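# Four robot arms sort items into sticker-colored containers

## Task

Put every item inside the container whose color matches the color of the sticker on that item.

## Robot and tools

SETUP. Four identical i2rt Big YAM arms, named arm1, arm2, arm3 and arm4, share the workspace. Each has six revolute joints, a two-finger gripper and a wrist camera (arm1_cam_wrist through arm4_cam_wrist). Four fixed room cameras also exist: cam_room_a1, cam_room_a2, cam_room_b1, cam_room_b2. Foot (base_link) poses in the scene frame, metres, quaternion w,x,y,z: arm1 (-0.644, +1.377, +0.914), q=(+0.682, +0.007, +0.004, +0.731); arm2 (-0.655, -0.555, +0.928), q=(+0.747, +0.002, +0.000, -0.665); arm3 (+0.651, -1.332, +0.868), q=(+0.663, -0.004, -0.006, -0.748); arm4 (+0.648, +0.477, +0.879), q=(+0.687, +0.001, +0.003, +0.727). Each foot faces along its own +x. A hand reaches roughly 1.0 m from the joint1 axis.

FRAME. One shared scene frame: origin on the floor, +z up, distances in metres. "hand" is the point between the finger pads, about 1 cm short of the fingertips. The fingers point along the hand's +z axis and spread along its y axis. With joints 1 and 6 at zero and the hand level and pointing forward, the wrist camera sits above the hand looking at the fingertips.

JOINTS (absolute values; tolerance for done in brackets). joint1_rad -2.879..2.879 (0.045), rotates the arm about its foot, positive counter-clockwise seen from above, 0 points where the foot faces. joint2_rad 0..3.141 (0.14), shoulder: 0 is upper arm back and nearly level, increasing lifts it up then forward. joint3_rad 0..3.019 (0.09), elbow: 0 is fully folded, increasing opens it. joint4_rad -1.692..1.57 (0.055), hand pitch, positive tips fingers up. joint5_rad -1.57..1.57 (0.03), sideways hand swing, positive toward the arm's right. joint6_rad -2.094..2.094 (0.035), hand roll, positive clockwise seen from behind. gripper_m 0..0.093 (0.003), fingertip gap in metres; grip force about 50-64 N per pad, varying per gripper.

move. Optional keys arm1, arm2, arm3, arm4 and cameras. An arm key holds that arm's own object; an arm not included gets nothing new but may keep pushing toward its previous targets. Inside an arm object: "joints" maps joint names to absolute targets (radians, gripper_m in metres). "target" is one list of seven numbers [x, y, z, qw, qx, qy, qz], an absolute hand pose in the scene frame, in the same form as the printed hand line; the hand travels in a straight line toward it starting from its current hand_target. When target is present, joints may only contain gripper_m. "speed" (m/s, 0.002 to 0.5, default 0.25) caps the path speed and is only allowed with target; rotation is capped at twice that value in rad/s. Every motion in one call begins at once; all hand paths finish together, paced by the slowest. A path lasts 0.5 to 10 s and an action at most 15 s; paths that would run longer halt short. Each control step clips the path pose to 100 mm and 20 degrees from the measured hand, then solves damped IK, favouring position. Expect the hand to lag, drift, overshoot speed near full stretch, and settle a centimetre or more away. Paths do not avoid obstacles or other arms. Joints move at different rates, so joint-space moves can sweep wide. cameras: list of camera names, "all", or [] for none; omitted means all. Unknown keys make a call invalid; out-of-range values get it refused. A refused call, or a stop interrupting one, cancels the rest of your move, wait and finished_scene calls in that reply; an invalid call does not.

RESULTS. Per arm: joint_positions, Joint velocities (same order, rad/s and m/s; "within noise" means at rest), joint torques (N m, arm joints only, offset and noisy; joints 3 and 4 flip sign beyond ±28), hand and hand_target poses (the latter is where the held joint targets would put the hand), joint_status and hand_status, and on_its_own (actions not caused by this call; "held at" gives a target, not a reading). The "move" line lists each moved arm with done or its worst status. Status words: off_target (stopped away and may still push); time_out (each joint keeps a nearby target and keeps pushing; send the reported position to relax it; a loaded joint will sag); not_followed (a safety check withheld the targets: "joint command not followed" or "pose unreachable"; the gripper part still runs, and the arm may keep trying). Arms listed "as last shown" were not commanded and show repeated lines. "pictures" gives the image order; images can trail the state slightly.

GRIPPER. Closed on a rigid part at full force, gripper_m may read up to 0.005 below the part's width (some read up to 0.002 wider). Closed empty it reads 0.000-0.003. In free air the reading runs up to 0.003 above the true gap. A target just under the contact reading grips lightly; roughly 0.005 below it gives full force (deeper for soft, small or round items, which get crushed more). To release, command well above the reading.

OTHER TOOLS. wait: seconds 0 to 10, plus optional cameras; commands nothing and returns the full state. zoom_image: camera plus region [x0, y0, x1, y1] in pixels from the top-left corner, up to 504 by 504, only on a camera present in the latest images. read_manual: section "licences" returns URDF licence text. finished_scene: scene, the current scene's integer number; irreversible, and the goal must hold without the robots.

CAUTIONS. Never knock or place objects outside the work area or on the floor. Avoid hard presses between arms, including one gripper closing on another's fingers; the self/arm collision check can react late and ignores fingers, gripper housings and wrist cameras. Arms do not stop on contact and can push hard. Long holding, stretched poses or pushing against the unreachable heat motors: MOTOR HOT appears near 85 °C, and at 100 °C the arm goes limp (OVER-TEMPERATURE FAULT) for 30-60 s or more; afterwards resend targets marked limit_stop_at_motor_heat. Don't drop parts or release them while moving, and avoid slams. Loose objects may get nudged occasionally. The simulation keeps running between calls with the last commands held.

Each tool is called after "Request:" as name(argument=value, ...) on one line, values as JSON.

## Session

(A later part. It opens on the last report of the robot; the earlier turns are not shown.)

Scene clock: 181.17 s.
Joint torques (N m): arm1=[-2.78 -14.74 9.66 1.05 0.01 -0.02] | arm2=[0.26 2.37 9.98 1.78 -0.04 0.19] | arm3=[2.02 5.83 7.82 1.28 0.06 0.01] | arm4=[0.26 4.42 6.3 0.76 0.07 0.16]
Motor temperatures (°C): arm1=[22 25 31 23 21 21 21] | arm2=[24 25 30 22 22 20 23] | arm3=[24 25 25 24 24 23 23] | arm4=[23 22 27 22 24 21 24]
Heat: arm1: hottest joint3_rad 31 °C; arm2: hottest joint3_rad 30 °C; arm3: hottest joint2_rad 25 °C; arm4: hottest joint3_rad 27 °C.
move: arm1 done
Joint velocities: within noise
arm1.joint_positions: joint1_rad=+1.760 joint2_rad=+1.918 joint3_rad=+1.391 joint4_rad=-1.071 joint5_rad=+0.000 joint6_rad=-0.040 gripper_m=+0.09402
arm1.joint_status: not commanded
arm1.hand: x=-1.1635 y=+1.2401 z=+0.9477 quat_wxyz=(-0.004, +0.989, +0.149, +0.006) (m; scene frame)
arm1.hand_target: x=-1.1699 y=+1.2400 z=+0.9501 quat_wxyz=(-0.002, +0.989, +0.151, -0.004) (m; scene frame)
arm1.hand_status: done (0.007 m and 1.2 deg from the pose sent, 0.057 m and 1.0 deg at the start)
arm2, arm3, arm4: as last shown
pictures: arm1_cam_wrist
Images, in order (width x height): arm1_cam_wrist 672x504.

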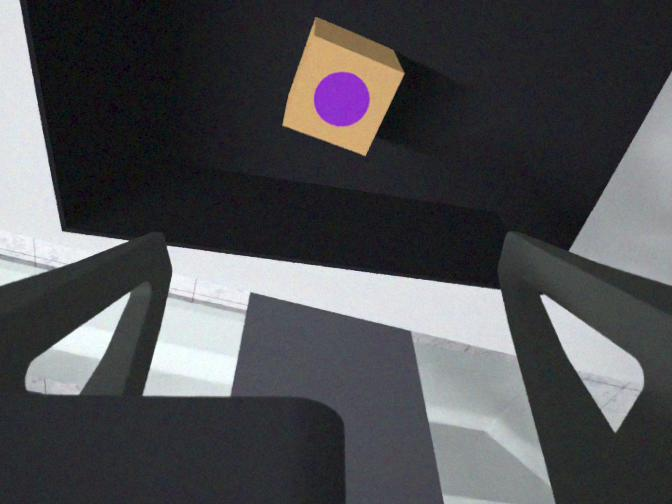

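Request:
move(arm1={"target": [-1.177, 1.240, 0.87, -0.002, 0.988, 0.151, -0.004], "speed": 0.2}, cameras=["arm1_cam_wrist", "cam_room_b2"])

Scene clock: 190.90 s.
Joint torques (N m): arm1=[-2.08 -17.14 8.76 0.91 -0.03 -0.04] | arm2=[0.26 2.2 9.99 1.78 -0.03 0.19] | arm3=[2.02 5.89 7.79 1.25 0.06 0.01] | arm4=[0.79 4.48 6.16 0.88 0.06 0.2]
Motor temperatures (°C): arm1=[22 25 31 23 21 21 21] | arm2=[24 25 30 22 22 20 23] | arm3=[24 25 25 24 24 23 23] | arm4=[23 22 27 22 24 21 24]
Heat: arm1: hottest joint3_rad 31 °C; arm2: hottest joint3_rad 30 °C; arm3: hottest joint2_rad 25 °C; arm4: hottest joint3_rad 27 °C.
move: arm1 off_target
Joint velocities: within noise
arm1.joint_positions: joint1_rad=+1.760 joint2_rad=+2.056 joint3_rad=+1.353 joint4_rad=-0.905 joint5_rad=+0.000 joint6_rad=-0.043 gripper_m=+0.09402
arm1.joint_status: not commanded
arm1.hand: x=-1.1674 y=+1.2397 z=+0.8631 quat_wxyz=(-0.004, +0.989, +0.150, +0.011) (m; scene frame)
arm1.hand_target: x=-1.1769 y=+1.2400 z=+0.8701 quat_wxyz=(-0.002, +0.989, +0.151, -0.004) (m; scene frame)
arm1.hand_status: off_target (0.012 m and 1.7 deg from the pose sent, 0.079 m and 1.2 deg at the start)
arm2, arm3, arm4: as last shown
pictures: arm1_cam_wrist, cam_room_b2
Images, in order (width x height): arm1_cam_wrist 672x504, cam_room_b2 672x504.

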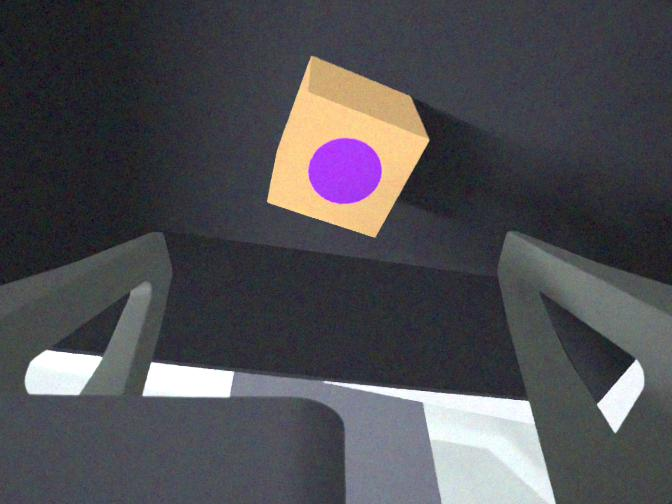

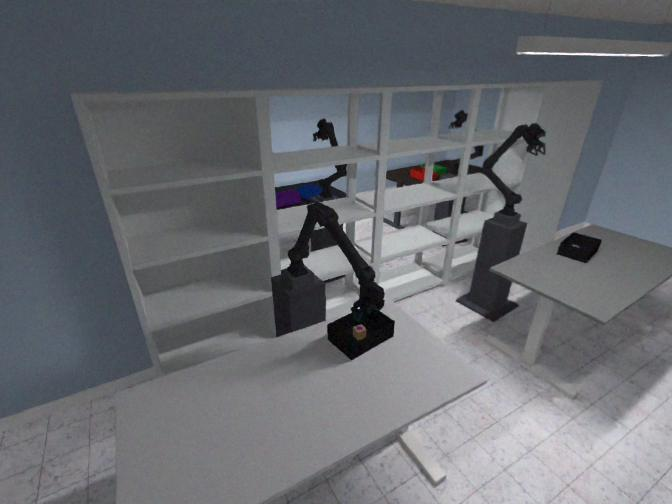

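Request:
move(arm1={"target": [-1.2, 1.3166, 0.955, -0.002, 0.988, 0.151, 0.0], "speed": 0.2}, cameras=["arm1_cam_wrist"])

Request:
move(arm1={"target": [-1.154, 1.163, 0.955, -0.002, 0.988, 0.151, 0.0], "speed": 0.2}, cameras=["arm1_cam_wrist"])

Request:
move(arm1={"target": [-1.09, 1.26, 0.955, -0.002, 0.988, 0.151, 0.0], "speed": 0.2}, cameras=["arm1_cam_wrist"])

Scene clock: 239.00 s.
Joint torques (N m): arm1=[-1.96 -16.73 12.59 -0.08 -0.07 -0.09] | arm2=[0.21 2.14 9.96 1.78 -0.04 0.19] | arm3=[2.02 5.83 7.82 1.26 0.05 0.02] | arm4=[0.38 4.72 6.26 0.91 0.06 0.16]
Motor temperatures (°C): arm1=[22 27 30 23 21 21 21] | arm2=[24 24 31 22 22 20 23] | arm3=[24 25 26 24 24 23 23] | arm4=[23 22 27 22 24 21 24]
Heat: arm1: hottest joint3_rad 30 °C; arm2: hottest joint3_rad 31 °C; arm3: hottest joint3_rad 26 °C; arm4: hottest joint3_rad 27 °C.
move: arm1 off_target
Joint velocities: within noise
arm1.joint_positions: joint1_rad=+1.607 joint2_rad=+1.963 joint3_rad=+1.422 joint4_rad=-1.088 joint5_rad=+0.001 joint6_rad=-0.186 gripper_m=+0.09402
arm1.joint_status: not commanded
arm1.hand: x=-1.1830 y=+1.3208 z=+0.9345 quat_wxyz=(-0.002, +0.989, +0.145, +0.022) (m; scene frame)
arm1.hand_target: x=-1.1992 y=+1.3168 z=+0.9552 quat_wxyz=(-0.002, +0.989, +0.151, +0.000) (m; scene frame)
arm1.hand_status: off_target (0.027 m and 2.6 deg from the pose sent, 0.124 m and 1.3 deg at the start)
arm2, arm3, arm4: as last shown
pictures: arm1_cam_wrist
Images, in order (width x height): arm1_cam_wrist 672x504.

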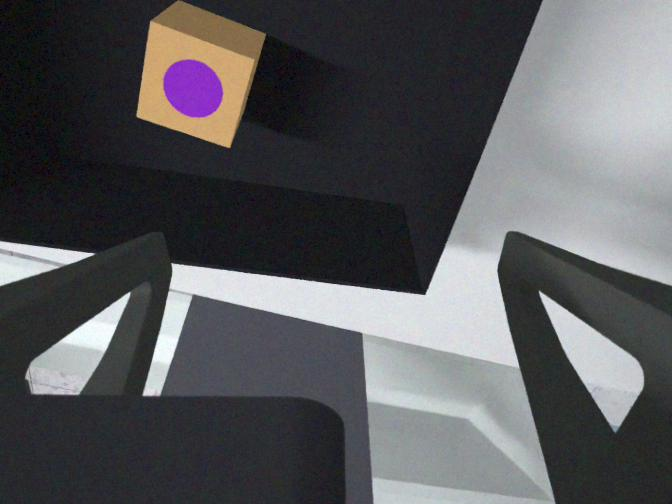

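Scene clock: 240.60 s.
Joint torques (N m): arm1=[-2.32 -17.67 10.74 0.06 0.09 0.12] | arm2=[0.38 2.26 9.95 1.78 -0.03 0.19] | arm3=[1.96 5.66 7.86 1.31 0.04 0.01] | arm4=[0.21 4.66 6.27 0.9 0.05 0.16]
Motor temperatures (°C): arm1=[22 27 30 23 21 21 21] | arm2=[24 24 31 22 22 20 23] | arm3=[24 25 26 24 24 23 23] | arm4=[23 22 27 22 24 21 24]
Heat: arm1: hottest joint3_rad 30 °C; arm2: hottest joint3_rad 31 °C; arm3: hottest joint3_rad 26 °C; arm4: hottest joint3_rad 27 °C.
move: arm1 off_target
Joint velocities: within noise
arm1.joint_positions: joint1_rad=+1.904 joint2_rad=+1.958 joint3_rad=+1.422 joint4_rad=-1.088 joint5_rad=-0.006 joint6_rad=+0.085 gripper_m=+0.09402
arm1.joint_status: not commanded
arm1.hand: x=-1.1430 y=+1.1642 z=+0.9360 quat_wxyz=(-0.006, +0.987, +0.158, +0.019) (m; scene frame)
arm1.hand_target: x=-1.1537 y=+1.1632 z=+0.9551 quat_wxyz=(-0.002, +0.989, +0.151, +0.000) (m; scene frame)
arm1.hand_status: off_target (0.022 m and 2.4 deg from the pose sent, 0.162 m and 2.6 deg at the start)
arm2, arm3, arm4: as last shown
pictures: arm1_cam_wrist
Images, in order (width x height): arm1_cam_wrist 672x504.

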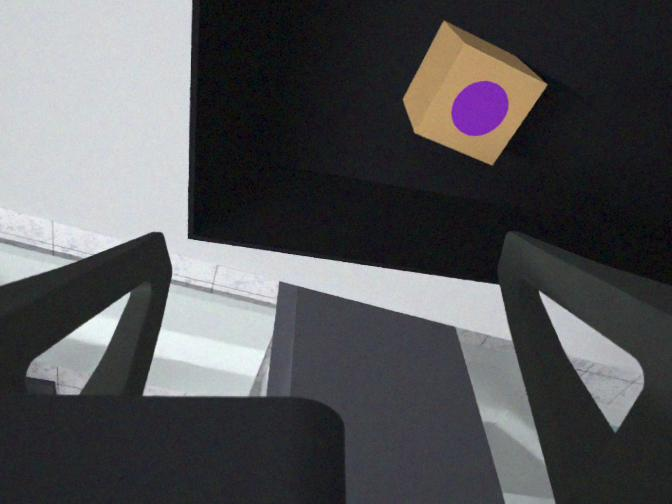

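Scene clock: 241.93 s.
Joint torques (N m): arm1=[-2.14 -13.8 8.8 0.85 0.05 -0.07] | arm2=[0.21 2.32 9.98 1.77 -0.04 0.18] | arm3=[2.26 5.71 7.79 1.26 0.05 0.01] | arm4=[0.15 4.66 6.27 1.02 0.03 0.14]
Motor temperatures (°C): arm1=[22 27 30 23 21 21 21] | arm2=[24 24 31 22 22 20 23] | arm3=[24 25 26 24 24 23 23] | arm4=[23 22 27 22 24 21 24]
Heat: arm1: hottest joint3_rad 30 °C; arm2: hottest joint3_rad 31 °C; arm3: hottest joint3_rad 26 °C; arm4: hottest joint3_rad 27 °C.
move: arm1 off_target
Joint velocities: within noise
arm1.joint_positions: joint1_rad=+1.757 joint2_rad=+1.749 joint3_rad=+1.133 joint4_rad=-1.006 joint5_rad=-0.002 joint6_rad=-0.039 gripper_m=+0.09402
arm1.joint_status: not commanded
arm1.hand: x=-1.0838 y=+1.2625 z=+0.9458 quat_wxyz=(-0.004, +0.989, +0.146, +0.017) (m; scene frame)
arm1.hand_target: x=-1.0899 y=+1.2601 z=+0.9550 quat_wxyz=(-0.002, +0.989, +0.151, +0.000) (m; scene frame)
arm1.hand_status: off_target (0.011 m and 2.1 deg from the pose sent, 0.111 m and 2.4 deg at the start)
arm2, arm3, arm4: as last shown
pictures: arm1_cam_wrist
Images, in order (width x height): arm1_cam_wrist 672x504.

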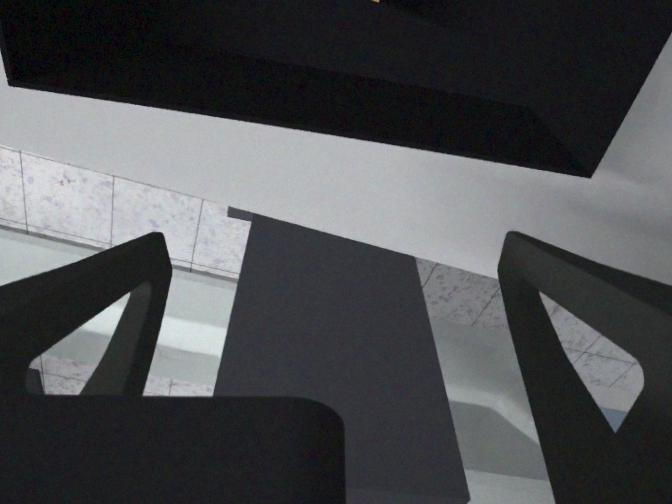

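Request:
move(arm1={"target": [-1.160, 1.2466, 0.85, 0, 0.9988, -0.0494, -0.012], "speed": 0.2}, cameras=["arm1_cam_wrist"])

Scene clock: 285.43 s.
Joint torques (N m): arm1=[-2.43 -14.51 11.32 0.72 0.11 0.11] | arm2=[0.26 2.26 9.96 1.76 -0.04 0.19] | arm3=[2.08 5.95 7.77 1.32 0.07 0.01] | arm4=[0.44 4.66 6.13 0.8 0.07 0.17]
Motor temperatures (°C): arm1=[22 26 30 23 21 21 21] | arm2=[24 24 31 22 22 20 23] | arm3=[24 25 26 24 24 23 23] | arm4=[23 22 27 22 24 21 24]
Heat: arm1: hottest joint3_rad 30 °C; arm2: hottest joint3_rad 31 °C; arm3: hottest joint3_rad 26 °C; arm4: hottest joint3_rad 27 °C.
move: arm1 off_target
Joint velocities: within noise
arm1.joint_positions: joint1_rad=+1.757 joint2_rad=+2.030 joint3_rad=+1.230 joint4_rad=-0.811 joint5_rad=-0.001 joint6_rad=+0.340 gripper_m=+0.09402
arm1.joint_status: not commanded
arm1.hand: x=-1.1352 y=+1.2498 z=+0.8416 quat_wxyz=(-0.006, +0.999, -0.043, +0.012) (m; scene frame)
arm1.hand_target: x=-1.1592 y=+1.2469 z=+0.8509 quat_wxyz=(+0.000, +0.999, -0.049, -0.012) (m; scene frame)
arm1.hand_status: off_target (0.026 m and 2.9 deg from the pose sent, 0.123 m and 22.8 deg at the start)
arm2, arm3, arm4: as last shown
pictures: arm1_cam_wrist
Images, in order (width x height): arm1_cam_wrist 672x504.

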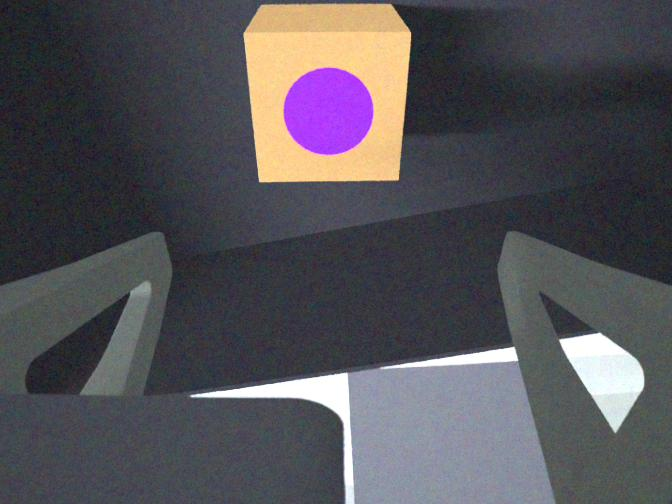

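Request:
move(arm1={"target": [-1.172, 1.249, 0.80, 0, 0.9988, -0.0494, -0.018], "speed": 0.15}, cameras=["arm1_cam_wrist"])

Scene clock: 295.27 s.
Joint torques (N m): arm1=[-3.19 -15.79 10.19 0.73 0.1 0.06] | arm2=[0.38 2.26 9.95 1.74 -0.03 0.19] | arm3=[2.02 5.95 7.79 1.28 0.05 0.01] | arm4=[0.15 4.31 6.28 0.77 0.05 0.15]
Motor temperatures (°C): arm1=[22 26 30 23 21 21 21] | arm2=[24 24 31 22 22 20 23] | arm3=[24 25 26 24 24 23 23] | arm4=[23 22 27 22 24 21 24]
Heat: arm1: hottest joint3_rad 30 °C; arm2: hottest joint3_rad 31 °C; arm3: hottest joint3_rad 26 °C; arm4: hottest joint3_rad 27 °C.
move: arm1 off_target
Joint velocities: within noise
arm1.joint_positions: joint1_rad=+1.754 joint2_rad=+2.143 joint3_rad=+1.252 joint4_rad=-0.713 joint5_rad=+0.003 joint6_rad=+0.341 gripper_m=+0.09402
arm1.joint_status: not commanded
arm1.hand: x=-1.1456 y=+1.2497 z=+0.7909 quat_wxyz=(-0.007, +0.999, -0.044, +0.008) (m; scene frame)
arm1.hand_target: x=-1.1711 y=+1.2493 z=+0.8008 quat_wxyz=(+0.000, +0.999, -0.049, -0.018) (m; scene frame)
arm1.hand_status: off_target (0.028 m and 3.1 deg from the pose sent, 0.056 m and 3.6 deg at the start)
arm2.joint_positions: joint1_rad=-1.681 joint2_rad=+0.511 joint3_rad=+1.432 joint4_rad=-1.586 joint5_rad=+0.000 joint6_rad=-0.012 gripper_m=+0.09407
arm2.joint_status: not commanded
arm2.hand: x=-0.8055 y=-0.5574 z=+1.4550 quat_wxyz=(+0.003, -0.900, -0.009, +0.436) (m; scene frame)
arm2.hand_target: x=-0.7961 y=-0.5567 z=+1.4615 quat_wxyz=(+0.001, -0.896, -0.001, +0.444) (m; scene frame)
arm2.hand_status: not commanded
arm3.joint_positions: joint1_rad=+1.681 joint2_rad=+0.488 joint3_rad=+1.434 joint4_rad=-1.594 joint5_rad=+0.000 joint6_rad=-0.006 gripper_m=+0.09402
arm3.joint_status: not commanded
arm3.hand: x=+0.7891 y=-1.3263 z=+1.3970 quat_wxyz=(-0.445, +0.001, -0.895, +0.010) (m; scene frame)
arm3.hand_target: x=+0.7904 y=-1.3249 z=+1.4012 quat_wxyz=(-0.445, +0.003, -0.896, +0.006) (m; scene frame)
arm3.hand_status: not commanded
arm4.joint_positions: joint1_rad=-1.622 joint2_rad=+0.502 joint3_rad=+1.450 joint4_rad=-1.588 joint5_rad=+0.001 joint6_rad=-0.012 gripper_m=+0.09407
arm4.joint_status: not commanded
arm4.hand: x=+0.7930 y=+0.4793 z=+1.4141 quat_wxyz=(-0.447, +0.009, -0.895, +0.004) (m; scene frame)
arm4.hand_target: x=+0.7903 y=+0.4787 z=+1.4122 quat_wxyz=(-0.442, +0.001, -0.897, +0.002) (m; scene frame)
arm4.hand_status: not commanded
pictures: arm1_cam_wrist
Images, in order (width x height): arm1_cam_wrist 672x504.

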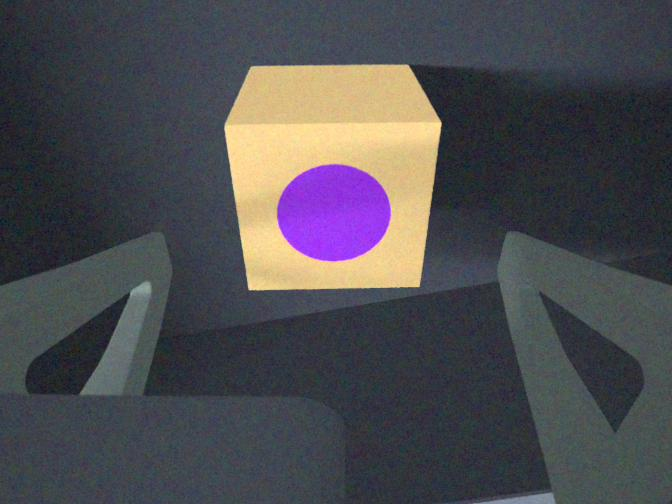

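Request:
move(arm1={"target": [-1.184, 1.250, 0.765, 0, 0.9988, -0.0494, -0.018], "speed": 0.15}, cameras=["arm1_cam_wrist"])

Scene clock: 305.33 s.
Joint torques (N m): arm1=[-3.14 -16.03 9.55 0.91 0.1 -0.08] | arm2=[0.32 2.26 9.98 1.77 -0.03 0.19] | arm3=[2.14 5.89 7.77 1.28 0.06 0.01] | arm4=[0.38 4.95 6.27 0.87 0.07 0.15]
Motor temperatures (°C): arm1=[22 27 30 23 21 21 21] | arm2=[24 24 31 22 22 20 23] | arm3=[24 25 26 24 24 23 23] | arm4=[23 22 27 22 24 21 24]
Heat: arm1: hottest joint3_rad 30 °C; arm2: hottest joint3_rad 31 °C; arm3: hottest joint3_rad 26 °C; arm4: hottest joint3_rad 27 °C.
move: arm1 off_target
Joint velocities: within noise
arm1.joint_positions: joint1_rad=+1.747 joint2_rad=+2.227 joint3_rad=+1.300 joint4_rad=-0.668 joint5_rad=+0.003 joint6_rad=+0.341 gripper_m=+0.09402
arm1.joint_status: not commanded
arm1.hand: x=-1.1604 y=+1.2501 z=+0.7594 quat_wxyz=(-0.006, +0.999, -0.048, +0.004) (m; scene frame)
arm1.hand_target: x=-1.1835 y=+1.2503 z=+0.7658 quat_wxyz=(+0.000, +0.999, -0.049, -0.018) (m; scene frame)
arm1.hand_status: off_target (0.024 m and 2.6 deg from the pose sent, 0.046 m and 3.1 deg at the start)
arm2, arm3, arm4: as last shown
pictures: arm1_cam_wrist
Images, in order (width x height): arm1_cam_wrist 672x504.

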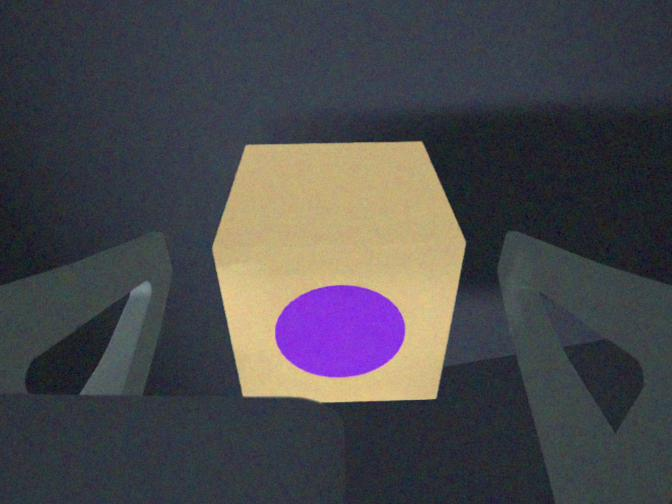

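Request:
move(arm1={"joints": {"gripper_m": 0.046}}, cameras=["arm1_cam_wrist"])

Scene clock: 308.63 s.
Joint torques (N m): arm1=[-3.31 -16.79 9.8 0.91 0.12 -0.06] | arm2=[0.32 2.26 9.92 1.77 -0.03 0.19] | arm3=[1.96 5.95 7.79 1.31 0.06 0.02] | arm4=[0.62 4.25 6.27 0.87 0.06 0.14]
Motor temperatures (°C): arm1=[22 27 31 23 21 21 21] | arm2=[24 24 31 22 22 20 23] | arm3=[24 25 26 24 24 23 23] | arm4=[23 22 27 22 24 21 24]
Heat: arm1: hottest joint3_rad 31 °C; arm2: hottest joint3_rad 31 °C; arm3: hottest joint3_rad 26 °C; arm4: hottest joint3_rad 27 °C.
move: arm1 off_target
Joint velocities: within noise
arm1.joint_positions: joint1_rad=+1.747 joint2_rad=+2.227 joint3_rad=+1.300 joint4_rad=-0.668 joint5_rad=+0.003 joint6_rad=+0.340 gripper_m=+0.05287
arm1.joint_status: gripper_m off_target (ended at +0.05290, target +0.04600)
arm1.hand: x=-1.1607 y=+1.2502 z=+0.7594 quat_wxyz=(-0.006, +0.999, -0.048, +0.003) (m; scene frame)
arm1.hand_target: x=-1.1835 y=+1.2503 z=+0.7658 quat_wxyz=(+0.000, +0.999, -0.049, -0.018) (m; scene frame)
arm1.hand_status: not commanded
arm2, arm3, arm4: as last shown
pictures: arm1_cam_wrist
Images, in order (width x height): arm1_cam_wrist 672x504.

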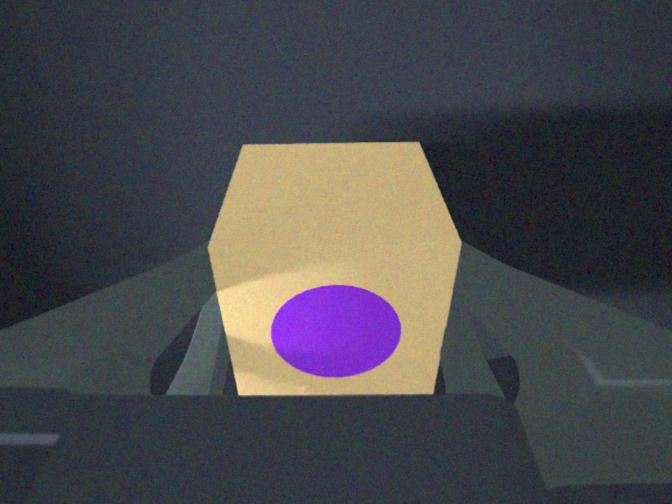

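Request:
move(arm1={"target": [-1.15, 1.25, 0.95, 0, 0.9988, -0.0494, -0.018], "speed": 0.3}, cameras=["arm1_cam_wrist", "cam_room_b2"])

Request:
move(arm1={"joints": {"joint1_rad": 1.5, "joint2_rad": 0.6, "joint3_rad": 1.45, "joint4_rad": -1.4, "joint6_rad": 0}}, cameras=["arm1_cam_wrist", "cam_room_b2"])

Scene clock: 385.57 s.
Joint torques (N m): arm1=[-1.26 -14.27 10.99 -0.01 0.07 0.07] | arm2=[0.26 2.26 9.98 1.8 -0.04 0.19] | arm3=[1.96 5.83 7.75 1.28 0.05 0] | arm4=[0.5 4.37 6.26 0.85 0.06 0.19]
Motor temperatures (°C): arm1=[21 28 32 23 21 21 22] | arm2=[24 24 32 22 22 20 23] | arm3=[24 24 27 24 24 23 23] | arm4=[23 22 27 22 24 21 24]
Heat: arm1: hottest joint3_rad 32 °C; arm2: hottest joint3_rad 32 °C; arm3: hottest joint3_rad 27 °C; arm4: hottest joint3_rad 27 °C.
move: arm1 done
Joint velocities: within noise
arm1.joint_positions: joint1_rad=+1.747 joint2_rad=+1.851 joint3_rad=+1.276 joint4_rad=-0.985 joint5_rad=+0.003 joint6_rad=+0.340 gripper_m=+0.05287
arm1.joint_status: not commanded
arm1.hand: x=-1.1432 y=+1.2533 z=+0.9436 quat_wxyz=(-0.001, +0.999, -0.048, -0.013) (m; scene frame)
arm1.hand_target: x=-1.1499 y=+1.2501 z=+0.9501 quat_wxyz=(+0.000, +0.999, -0.049, -0.018) (m; scene frame)
arm1.hand_status: done (0.010 m and 0.6 deg from the pose sent, 0.191 m and 2.6 deg at the start)
arm2, arm3, arm4: as last shown
pictures: arm1_cam_wrist, cam_room_b2
Images, in order (width x height): arm1_cam_wrist 672x504, cam_room_b2 672x504.

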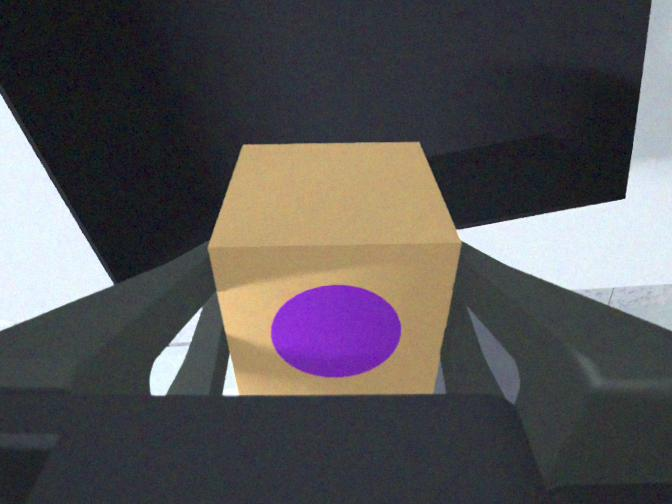

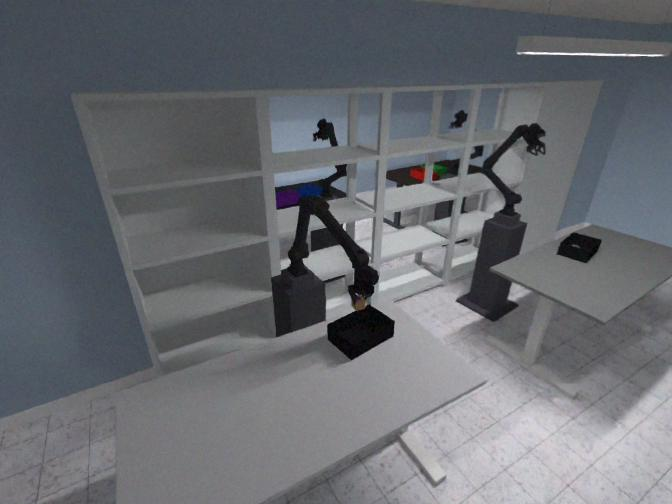

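Scene clock: 387.27 s.
Joint torques (N m): arm1=[-1.85 5.42 10 1.55 0.02 -0.03] | arm2=[0.26 2.26 9.99 1.78 -0.03 0.19] | arm3=[2.26 5.89 7.8 1.26 0.06 0] | arm4=[0.56 4.6 6.16 0.84 0.07 0.16]
Motor temperatures (°C): arm1=[21 28 33 23 21 21 22] | arm2=[24 24 32 22 22 20 23] | arm3=[24 24 27 24 24 23 23] | arm4=[23 22 27 22 24 21 24]
Heat: arm1: hottest joint3_rad 33 °C; arm2: hottest joint3_rad 32 °C; arm3: hottest joint3_rad 27 °C; arm4: hottest joint3_rad 27 °C.
move: arm1 done
Joint velocities: within noise
arm1.joint_positions: joint1_rad=+1.496 joint2_rad=+0.592 joint3_rad=+1.430 joint4_rad=-1.393 joint5_rad=+0.004 joint6_rad=+0.008 gripper_m=+0.05287
arm1.joint_status: all done
arm1.hand: x=-0.8452 y=+1.3783 z=+1.4697 quat_wxyz=(-0.002, +0.870, -0.006, -0.493) (m; scene frame)
arm1.hand_target: x=-0.8444 y=+1.3774 z=+1.4760 quat_wxyz=(-0.003, +0.869, -0.001, -0.495) (m; scene frame)
arm1.hand_status: not commanded
arm2, arm3, arm4: as last shown
pictures: arm1_cam_wrist, cam_room_b2
Images, in order (width x height): arm1_cam_wrist 672x504, cam_room_b2 672x504.

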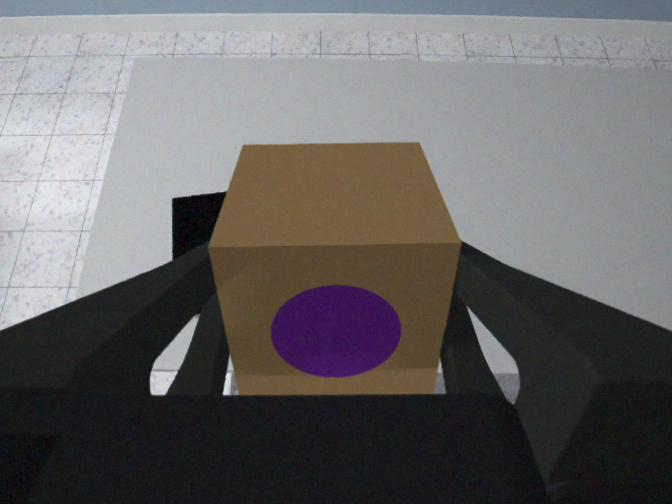

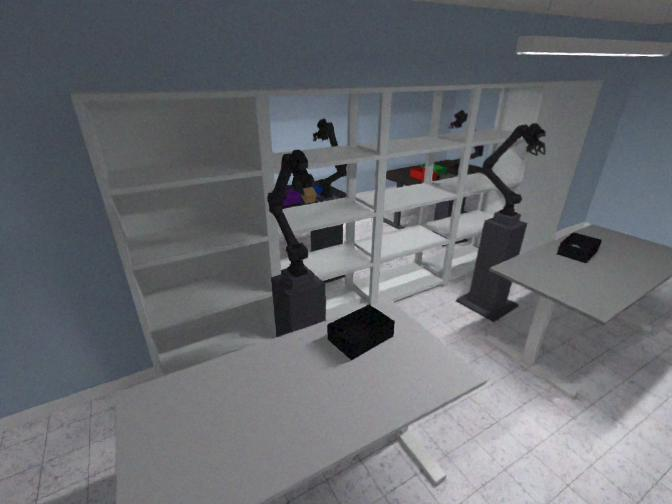

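Request:
move(arm1={"joints": {"joint1_rad": -2.247}}, cameras=[])

Request:
move(arm1={"joints": {"joint2_rad": 1.265, "joint3_rad": 0.42, "joint4_rad": 0.75}}, cameras=["arm1_cam_wrist", "cam_room_b2"])

Scene clock: 393.37 s.
Joint torques (N m): arm1=[-2.37 5.07 10.28 1.46 -0.03 -0.02] | arm2=[0.21 2.2 9.95 1.77 -0.04 0.18] | arm3=[1.96 5.83 7.77 1.26 0.06 0.01] | arm4=[0.5 4.89 6.37 0.83 0.04 0.18]
Motor temperatures (°C): arm1=[21 28 32 23 21 21 22] | arm2=[24 24 32 22 22 20 23] | arm3=[24 24 27 24 24 23 23] | arm4=[23 22 27 22 24 21 24]
Heat: arm1: hottest joint3_rad 32 °C; arm2: hottest joint3_rad 32 °C; arm3: hottest joint3_rad 27 °C; arm4: hottest joint3_rad 27 °C.
move: arm1 done
Joint velocities: within noise
arm1.joint_positions: joint1_rad=-2.240 joint2_rad=+0.592 joint3_rad=+1.430 joint4_rad=-1.393 joint5_rad=+0.006 joint6_rad=+0.007 gripper_m=+0.05303
arm1.joint_status: all done
arm1.hand: x=-0.4625 y=+1.2560 z=+1.4634 quat_wxyz=(-0.457, -0.262, -0.837, +0.146) (m; scene frame)
arm1.hand_target: x=-0.4637 y=+1.2554 z=+1.4697 quat_wxyz=(-0.459, -0.261, -0.836, +0.149) (m; scene frame)
arm1.hand_status: not commanded
arm2, arm3, arm4: as last shown
pictures: none
No camera images: "cameras" was empty.

Scene clock: 395.33 s.
Joint torques (N m): arm1=[-2.61 -6.59 8.61 2.95 -0.01 -0.05] | arm2=[0.26 2.26 9.98 1.77 -0.04 0.19] | arm3=[2.02 5.95 7.77 1.26 0.05 0.01] | arm4=[0.38 4.54 6.2 0.87 0.07 0.17]
Motor temperatures (°C): arm1=[21 27 32 23 21 21 22] | arm2=[24 24 32 22 22 20 23] | arm3=[24 24 27 24 24 23 23] | arm4=[23 22 27 22 24 21 24]
Heat: arm1: hottest joint3_rad 32 °C; arm2: hottest joint3_rad 32 °C; arm3: hottest joint3_rad 27 °C; arm4: hottest joint3_rad 27 °C.
move: arm1 done
Joint velocities: within noise
arm1.joint_positions: joint1_rad=-2.240 joint2_rad=+1.283 joint3_rad=+0.417 joint4_rad=+0.722 joint5_rad=+0.005 joint6_rad=+0.007 gripper_m=+0.05303
arm1.joint_status: all done
arm1.hand: x=-0.2535 y=+1.1100 z=+1.0937 quat_wxyz=(-0.619, -0.227, -0.726, +0.194) (m; scene frame)
arm1.hand_target: x=-0.2545 y=+1.1070 z=+1.1102 quat_wxyz=(-0.636, -0.222, -0.711, +0.203) (m; scene frame)
arm1.hand_status: not commanded
arm2, arm3, arm4: as last shown
pictures: arm1_cam_wrist, cam_room_b2
Images, in order (width x height): arm1_cam_wrist 672x504, cam_room_b2 672x504.

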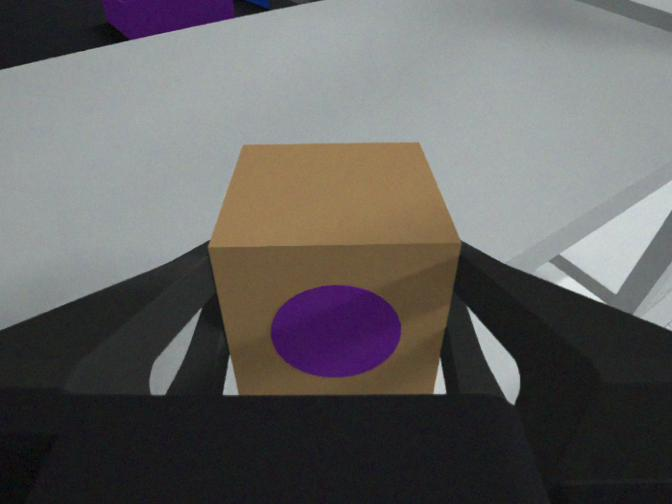

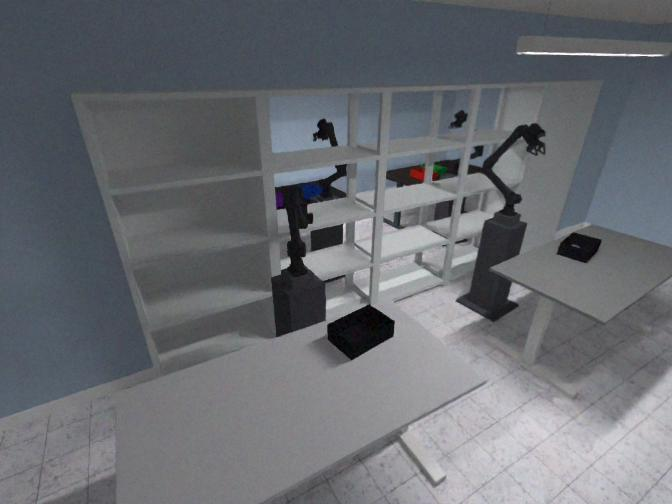

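Request:
move(arm1={"target": [-0.2, 1.07, 1.165, 0.6384, 0.2220, 0.7090, -0.1999], "speed": 0.2}, cameras=[])

Request:
move(arm1={"target": [-0.005, 0.935, 1.165, 0.6384, 0.2220, 0.7090, -0.1999], "speed": 0.2}, cameras=["arm1_cam_wrist", "cam_room_b2", "cam_room_a2"])

Scene clock: 400.77 s.
Joint torques (N m): arm1=[-2.32 -6.12 13.82 1.81 -0.04 0.06] | arm2=[0.26 2.26 9.95 1.76 -0.04 0.19] | arm3=[1.96 5.77 7.79 1.26 0.05 0.01] | arm4=[0.67 4.54 6.3 0.76 0.06 0.15]
Motor temperatures (°C): arm1=[21 27 32 23 21 21 23] | arm2=[24 24 32 22 22 20 23] | arm3=[24 24 27 24 24 23 23] | arm4=[23 22 27 22 24 21 24]
Heat: arm1: hottest joint3_rad 32 °C; arm2: hottest joint3_rad 32 °C; arm3: hottest joint3_rad 27 °C; arm4: hottest joint3_rad 27 °C.
move: arm1 off_target
Joint velocities: within noise
arm1.joint_positions: joint1_rad=-2.240 joint2_rad=+1.295 joint3_rad=+0.602 joint4_rad=+0.571 joint5_rad=-0.001 joint6_rad=+0.007 gripper_m=+0.05303
arm1.joint_status: not commanded
arm1.hand: x=-0.2092 y=+1.0815 z=+1.1457 quat_wxyz=(-0.628, -0.223, -0.720, +0.194) (m; scene frame)
arm1.hand_target: x=-0.2010 y=+1.0707 z=+1.1651 quat_wxyz=(-0.639, -0.222, -0.709, +0.200) (m; scene frame)
arm1.hand_status: off_target (0.024 m and 1.9 deg from the pose sent, 0.098 m and 3.1 deg at the start)
arm2, arm3, arm4: as last shown
pictures: none
No camera images: "cameras" was empty.

Scene clock: 402.60 s.
Joint torques (N m): arm1=[-2.84 -14.97 15.91 1.47 0.05 0.03] | arm2=[0.26 2.2 9.98 1.78 -0.04 0.19] | arm3=[2.02 5.89 7.76 1.25 0.06 0] | arm4=[0.62 4.31 6.23 0.8 0.07 0.15]
Motor temperatures (°C): arm1=[21 27 32 23 21 21 23] | arm2=[24 24 32 22 22 20 23] | arm3=[24 24 27 24 24 23 23] | arm4=[23 22 27 22 24 21 24]
Heat: arm1: hottest joint3_rad 32 °C; arm2: hottest joint3_rad 32 °C; arm3: hottest joint3_rad 27 °C; arm4: hottest joint3_rad 27 °C.
move: arm1 off_target
Joint velocities: within noise
arm1.joint_positions: joint1_rad=-2.240 joint2_rad=+1.853 joint3_rad=+1.275 joint4_rad=+0.437 joint5_rad=-0.001 joint6_rad=+0.007 gripper_m=+0.05303
arm1.joint_status: not commanded
arm1.hand: x=-0.0165 y=+0.9495 z=+1.1351 quat_wxyz=(-0.621, -0.225, -0.726, +0.192) (m; scene frame)
arm1.hand_target: x=-0.0073 y=+0.9366 z=+1.1652 quat_wxyz=(-0.639, -0.222, -0.709, +0.200) (m; scene frame)
arm1.hand_status: off_target (0.035 m and 2.9 deg from the pose sent, 0.252 m and 1.9 deg at the start)
arm2.joint_positions: joint1_rad=-1.681 joint2_rad=+0.511 joint3_rad=+1.432 joint4_rad=-1.586 joint5_rad=+0.000 joint6_rad=-0.012 gripper_m=+0.09407
arm2.joint_status: not commanded
arm2.hand: x=-0.8055 y=-0.5574 z=+1.4550 quat_wxyz=(+0.003, -0.900, -0.009, +0.436) (m; scene frame)
arm2.hand_target: x=-0.7961 y=-0.5567 z=+1.4615 quat_wxyz=(+0.001, -0.896, -0.001, +0.444) (m; scene frame)
arm2.hand_status: not commanded
arm3.joint_positions: joint1_rad=+1.681 joint2_rad=+0.488 joint3_rad=+1.434 joint4_rad=-1.594 joint5_rad=+0.000 joint6_rad=-0.006 gripper_m=+0.09402
arm3.joint_status: not commanded
arm3.hand: x=+0.7891 y=-1.3263 z=+1.3970 quat_wxyz=(-0.445, +0.001, -0.895, +0.010) (m; scene frame)
arm3.hand_target: x=+0.7904 y=-1.3249 z=+1.4012 quat_wxyz=(-0.445, +0.003, -0.896, +0.006) (m; scene frame)
arm3.hand_status: not commanded
arm4.joint_positions: joint1_rad=-1.622 joint2_rad=+0.502 joint3_rad=+1.450 joint4_rad=-1.588 joint5_rad=+0.001 joint6_rad=-0.012 gripper_m=+0.09407
arm4.joint_status: not commanded
arm4.hand: x=+0.7930 y=+0.4793 z=+1.4141 quat_wxyz=(-0.447, +0.009, -0.895, +0.004) (m; scene frame)
arm4.hand_target: x=+0.7903 y=+0.4787 z=+1.4122 quat_wxyz=(-0.442, +0.001, -0.897, +0.002) (m; scene frame)
arm4.hand_status: not commanded
pictures: arm1_cam_wrist, cam_room_a2, cam_room_b2
Images, in order (width x height): arm1_cam_wrist 672x504, cam_room_a2 672x504, cam_room_b2 672x504.

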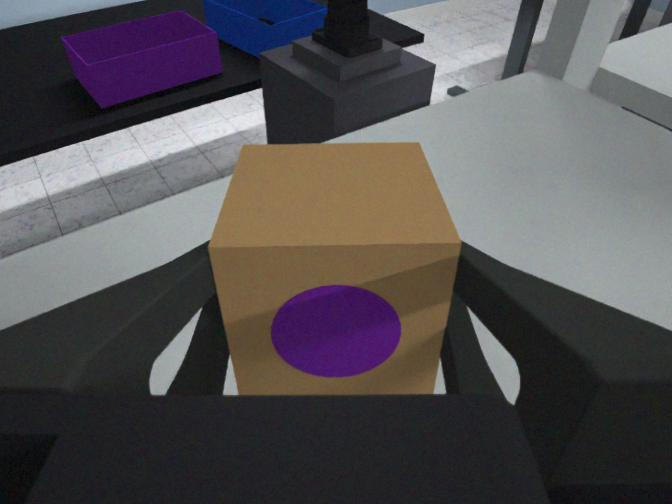

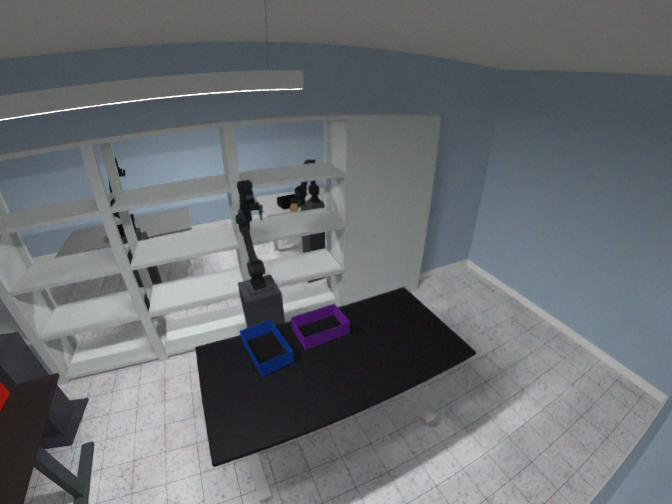

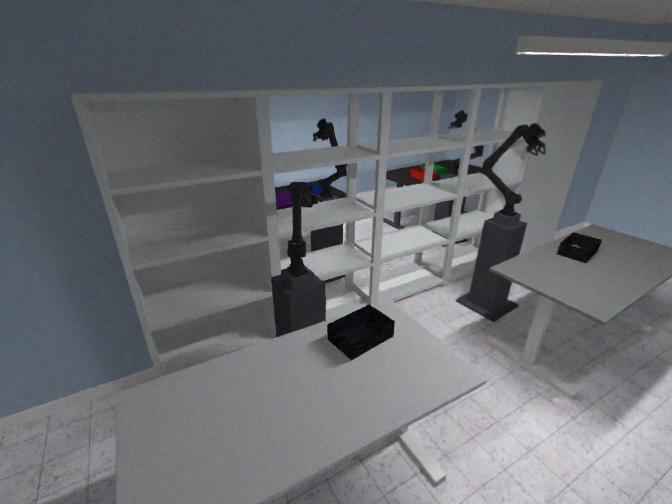

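Request:
move(arm1={"target": [0.0, 0.925, 1.137, 0.6611, 0.2155, 0.6883, -0.2070], "speed": 0.06}, cameras=["arm1_cam_wrist", "cam_room_b2", "cam_room_a2"])

Scene clock: 408.40 s.
Joint torques (N m): arm1=[-2.55 -16.67 14.58 2.95 -0.08 0.02] | arm2=[0.32 2.32 9.99 1.77 -0.04 0.19] | arm3=[1.96 5.95 7.8 1.28 0.06 0.02] | arm4=[0.32 4.66 6.24 0.85 0.1 0.18]
Motor temperatures (°C): arm1=[21 27 32 23 21 21 23] | arm2=[24 24 32 22 22 20 23] | arm3=[24 24 27 24 24 23 23] | arm4=[23 22 27 22 24 21 24]
Heat: arm1: hottest joint3_rad 32 °C; arm2: hottest joint3_rad 32 °C; arm3: hottest joint3_rad 27 °C; arm4: hottest joint3_rad 27 °C.
move: arm1 off_target
Joint velocities: within noise
arm1.joint_positions: joint1_rad=-2.245 joint2_rad=+1.937 joint3_rad=+1.275 joint4_rad=+0.556 joint5_rad=-0.008 joint6_rad=+0.007 gripper_m=+0.05303
arm1.joint_status: not commanded
arm1.hand: x=-0.0098 y=+0.9411 z=+1.1016 quat_wxyz=(-0.634, -0.221, -0.715, +0.195) (m; scene frame)
arm1.hand_target: x=-0.0025 y=+0.9269 z=+1.1373 quat_wxyz=(-0.661, -0.215, -0.688, +0.207) (m; scene frame)
arm1.hand_status: off_target (0.040 m and 4.6 deg from the pose sent, 0.030 m and 6.6 deg at the start)
arm2, arm3, arm4: as last shown
pictures: arm1_cam_wrist, cam_room_a2, cam_room_b2
Images, in order (width x height): arm1_cam_wrist 672x504, cam_room_a2 672x504, cam_room_b2 672x504.

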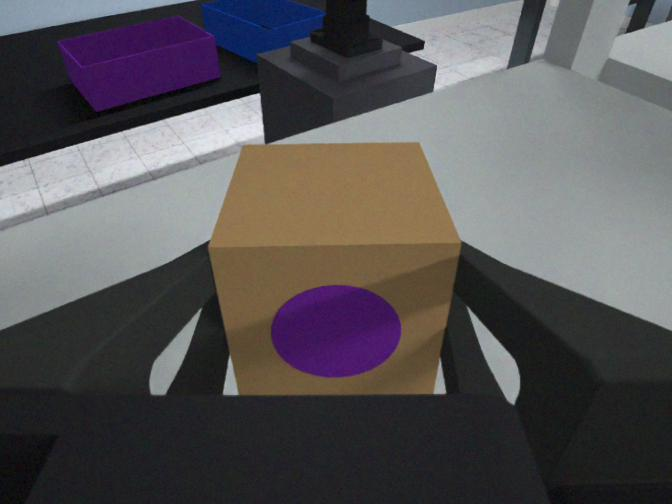

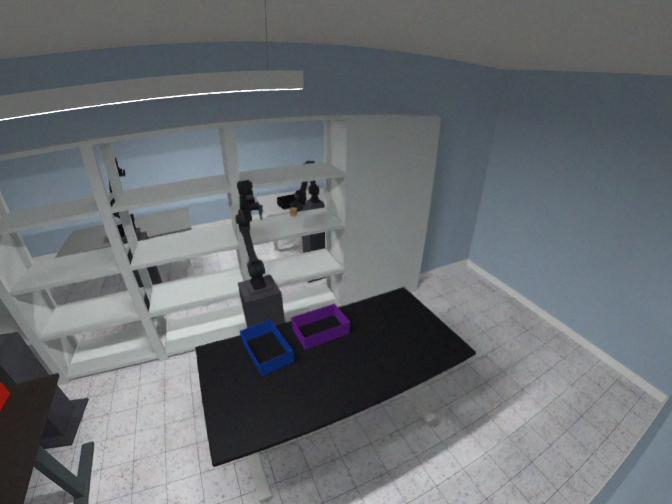

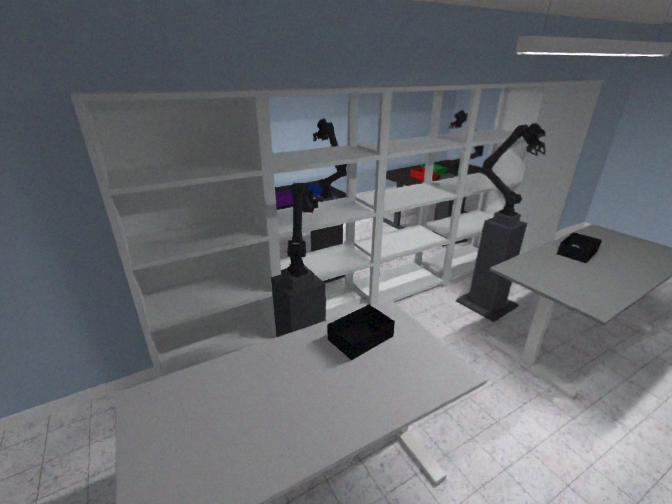

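Request:
zoom_image(camera="cam_room_a2", region=[230, 150, 380, 260])

Request:
zoom_image(camera="arm1_cam_wrist", region=[60, 180, 620, 504])

Scaled by 3.360.

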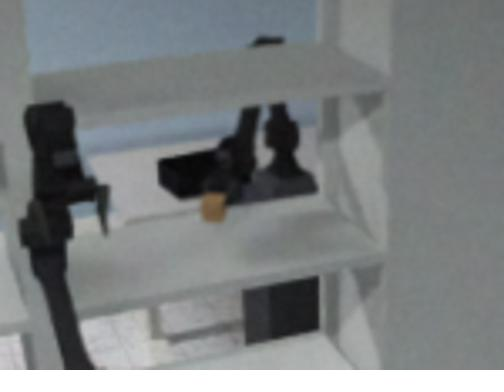

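Region (60, 180, 620, 504) is 560x324 pixels. A region can be at most 504 by 504 pixels.

Request:
move(arm1={"target": [0.0, 0.925, 1.128, 0.6611, 0.2155, 0.6883, -0.2070], "speed": 0.05}, cameras=[])

Scene clock: 417.20 s.
Joint torques (N m): arm1=[-2.78 -15.91 14.35 3.03 -0.05 0.04] | arm2=[0.26 2.32 9.99 1.77 -0.04 0.18] | arm3=[1.9 5.83 7.83 1.25 0.05 0.01] | arm4=[0.44 4.84 6.22 0.87 0.08 0.14]
Motor temperatures (°C): arm1=[21 27 33 23 21 21 23] | arm2=[24 24 32 22 22 20 23] | arm3=[24 24 27 24 24 23 23] | arm4=[23 22 27 22 24 21 24]
Heat: arm1: hottest joint3_rad 33 °C; arm2: hottest joint3_rad 32 °C; arm3: hottest joint3_rad 27 °C; arm4: hottest joint3_rad 27 °C.
move: arm1 off_target
Joint velocities: within noise
arm1.joint_positions: joint1_rad=-2.245 joint2_rad=+1.942 joint3_rad=+1.275 joint4_rad=+0.574 joint5_rad=-0.008 joint6_rad=+0.007 gripper_m=+0.05303
arm1.joint_status: not commanded
arm1.hand: x=-0.0092 y=+0.9406 z=+1.1021 quat_wxyz=(-0.638, -0.220, -0.711, +0.197) (m; scene frame)
arm1.hand_target: x=-0.0020 y=+0.9265 z=+1.1282 quat_wxyz=(-0.661, -0.215, -0.688, +0.207) (m; scene frame)
arm1.hand_status: off_target (0.032 m and 3.9 deg from the pose sent, 0.032 m and 4.6 deg at the start)
arm2, arm3, arm4: as last shown
pictures: none
No camera images: "cameras" was empty.

Request:
move(arm1={"target": [0.0, 0.925, 1.116, 0.6611, 0.2155, 0.6883, -0.2070], "speed": 0.05}, cameras=["arm1_cam_wrist"])

Scene clock: 420.63 s.
Joint torques (N m): arm1=[-2.9 -15.62 13.53 2.91 -0.05 0.02] | arm2=[0.26 2.14 9.96 1.77 -0.04 0.19] | arm3=[2.02 5.89 7.77 1.26 0.06 0.02] | arm4=[0.21 4.37 6.27 0.84 0.05 0.14]
Motor temperatures (°C): arm1=[21 27 33 23 21 21 23] | arm2=[24 24 32 22 22 20 23] | arm3=[24 24 27 24 24 23 23] | arm4=[23 22 28 22 24 21 24]
Heat: arm1: hottest joint3_rad 33 °C; arm2: hottest joint3_rad 32 °C; arm3: hottest joint3_rad 27 °C; arm4: hottest joint3_rad 28 °C.
move: arm1 off_target
Joint velocities: within noise
arm1.joint_positions: joint1_rad=-2.245 joint2_rad=+1.966 joint3_rad=+1.275 joint4_rad=+0.600 joint5_rad=-0.008 joint6_rad=+0.007 gripper_m=+0.05303
arm1.joint_status: not commanded
arm1.hand: x=-0.0076 y=+0.9395 z=+1.0910 quat_wxyz=(-0.639, -0.219, -0.710, +0.197) (m; scene frame)
arm1.hand_target: x=-0.0016 y=+0.9263 z=+1.1162 quat_wxyz=(-0.661, -0.215, -0.688, +0.207) (m; scene frame)
arm1.hand_status: off_target (0.030 m and 3.8 deg from the pose sent, 0.023 m and 3.9 deg at the start)
arm2, arm3, arm4: as last shown
pictures: arm1_cam_wrist
Images, in order (width x height): arm1_cam_wrist 672x504.

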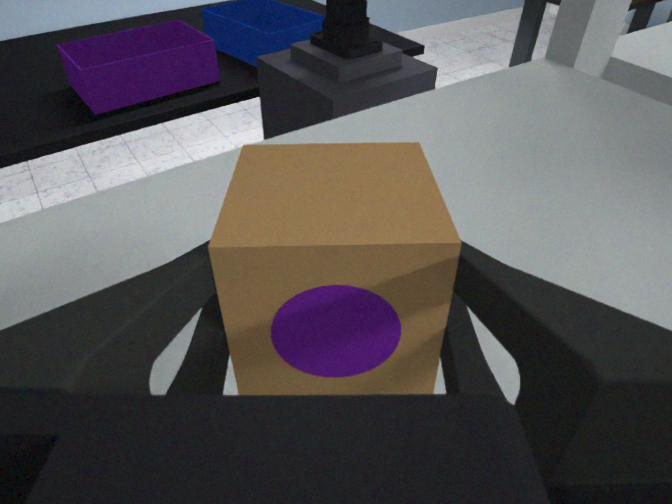

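Request:
move(arm4={"joints": {"joint1_rad": 0.906, "joint2_rad": 0.8, "joint3_rad": 1.3, "joint4_rad": -0.8}}, cameras=["arm4_cam_wrist"])

Request:
zoom_image(camera="arm4_cam_wrist", region=[200, 0, 500, 225])

Scene clock: 430.30 s.
Joint torques (N m): arm1=[-2.73 -16.03 13.64 2.82 -0.05 0] | arm2=[0.26 2.2 9.98 1.77 -0.04 0.2] | arm3=[1.9 5.95 7.82 1.28 0.05 0.01] | arm4=[0.91 -4.31 10.32 2.03 0.14 0.19]
Motor temperatures (°C): arm1=[21 28 33 24 21 21 23] | arm2=[24 24 32 22 22 20 23] | arm3=[24 24 27 24 24 23 23] | arm4=[23 22 28 22 24 21 24]
Heat: arm1: hottest joint3_rad 33 °C; arm2: hottest joint3_rad 32 °C; arm3: hottest joint3_rad 27 °C; arm4: hottest joint3_rad 28 °C.
move: arm4 done
Joint velocities: within noise
arm1, arm2, arm3: as last shown
arm4.joint_positions: joint1_rad=+0.903 joint2_rad=+0.811 joint3_rad=+1.280 joint4_rad=-0.817 joint5_rad=-0.001 joint6_rad=-0.011 gripper_m=+0.09407
arm4.joint_status: all done
arm4.hand: x=+0.3375 y=+0.6989 z=+1.4204 quat_wxyz=(-0.173, +0.781, -0.243, -0.548) (m; scene frame)
arm4.hand_target: x=+0.3415 y=+0.6951 z=+1.4396 quat_wxyz=(-0.176, +0.767, -0.243, -0.568) (m; scene frame)
arm4.hand_status: not commanded
pictures: arm4_cam_wrist
Images, in order (width x height): arm4_cam_wrist 672x504.

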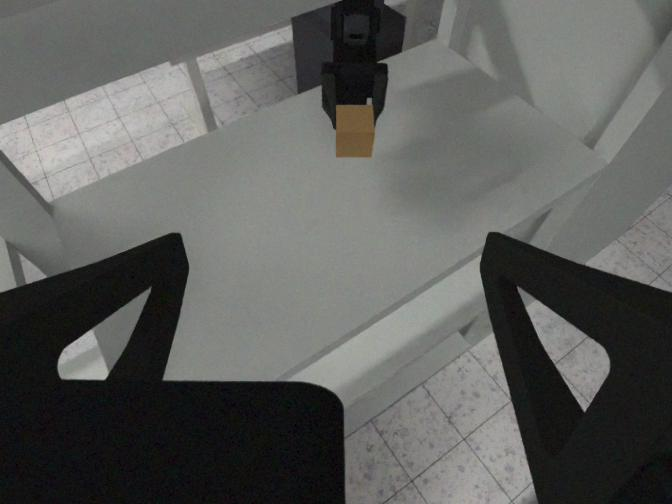

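Scaled by 1.680.

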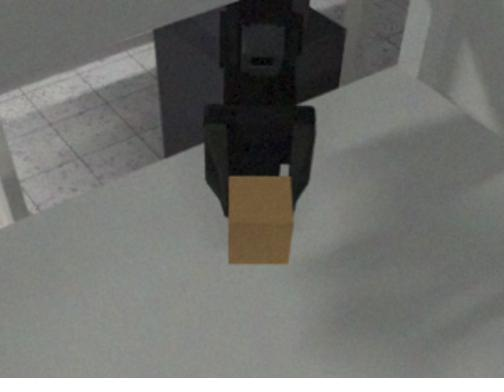

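Request:
zoom_image(camera="arm4_cam_wrist", region=[250, 130, 650, 430])

Scaled by 1.260.

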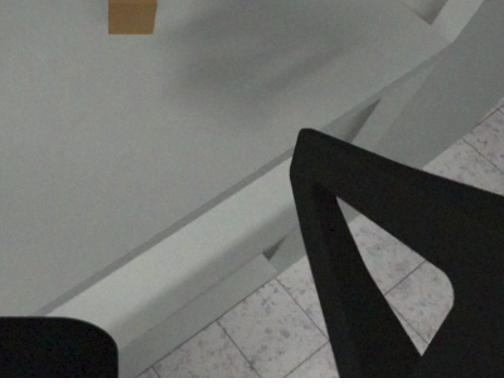

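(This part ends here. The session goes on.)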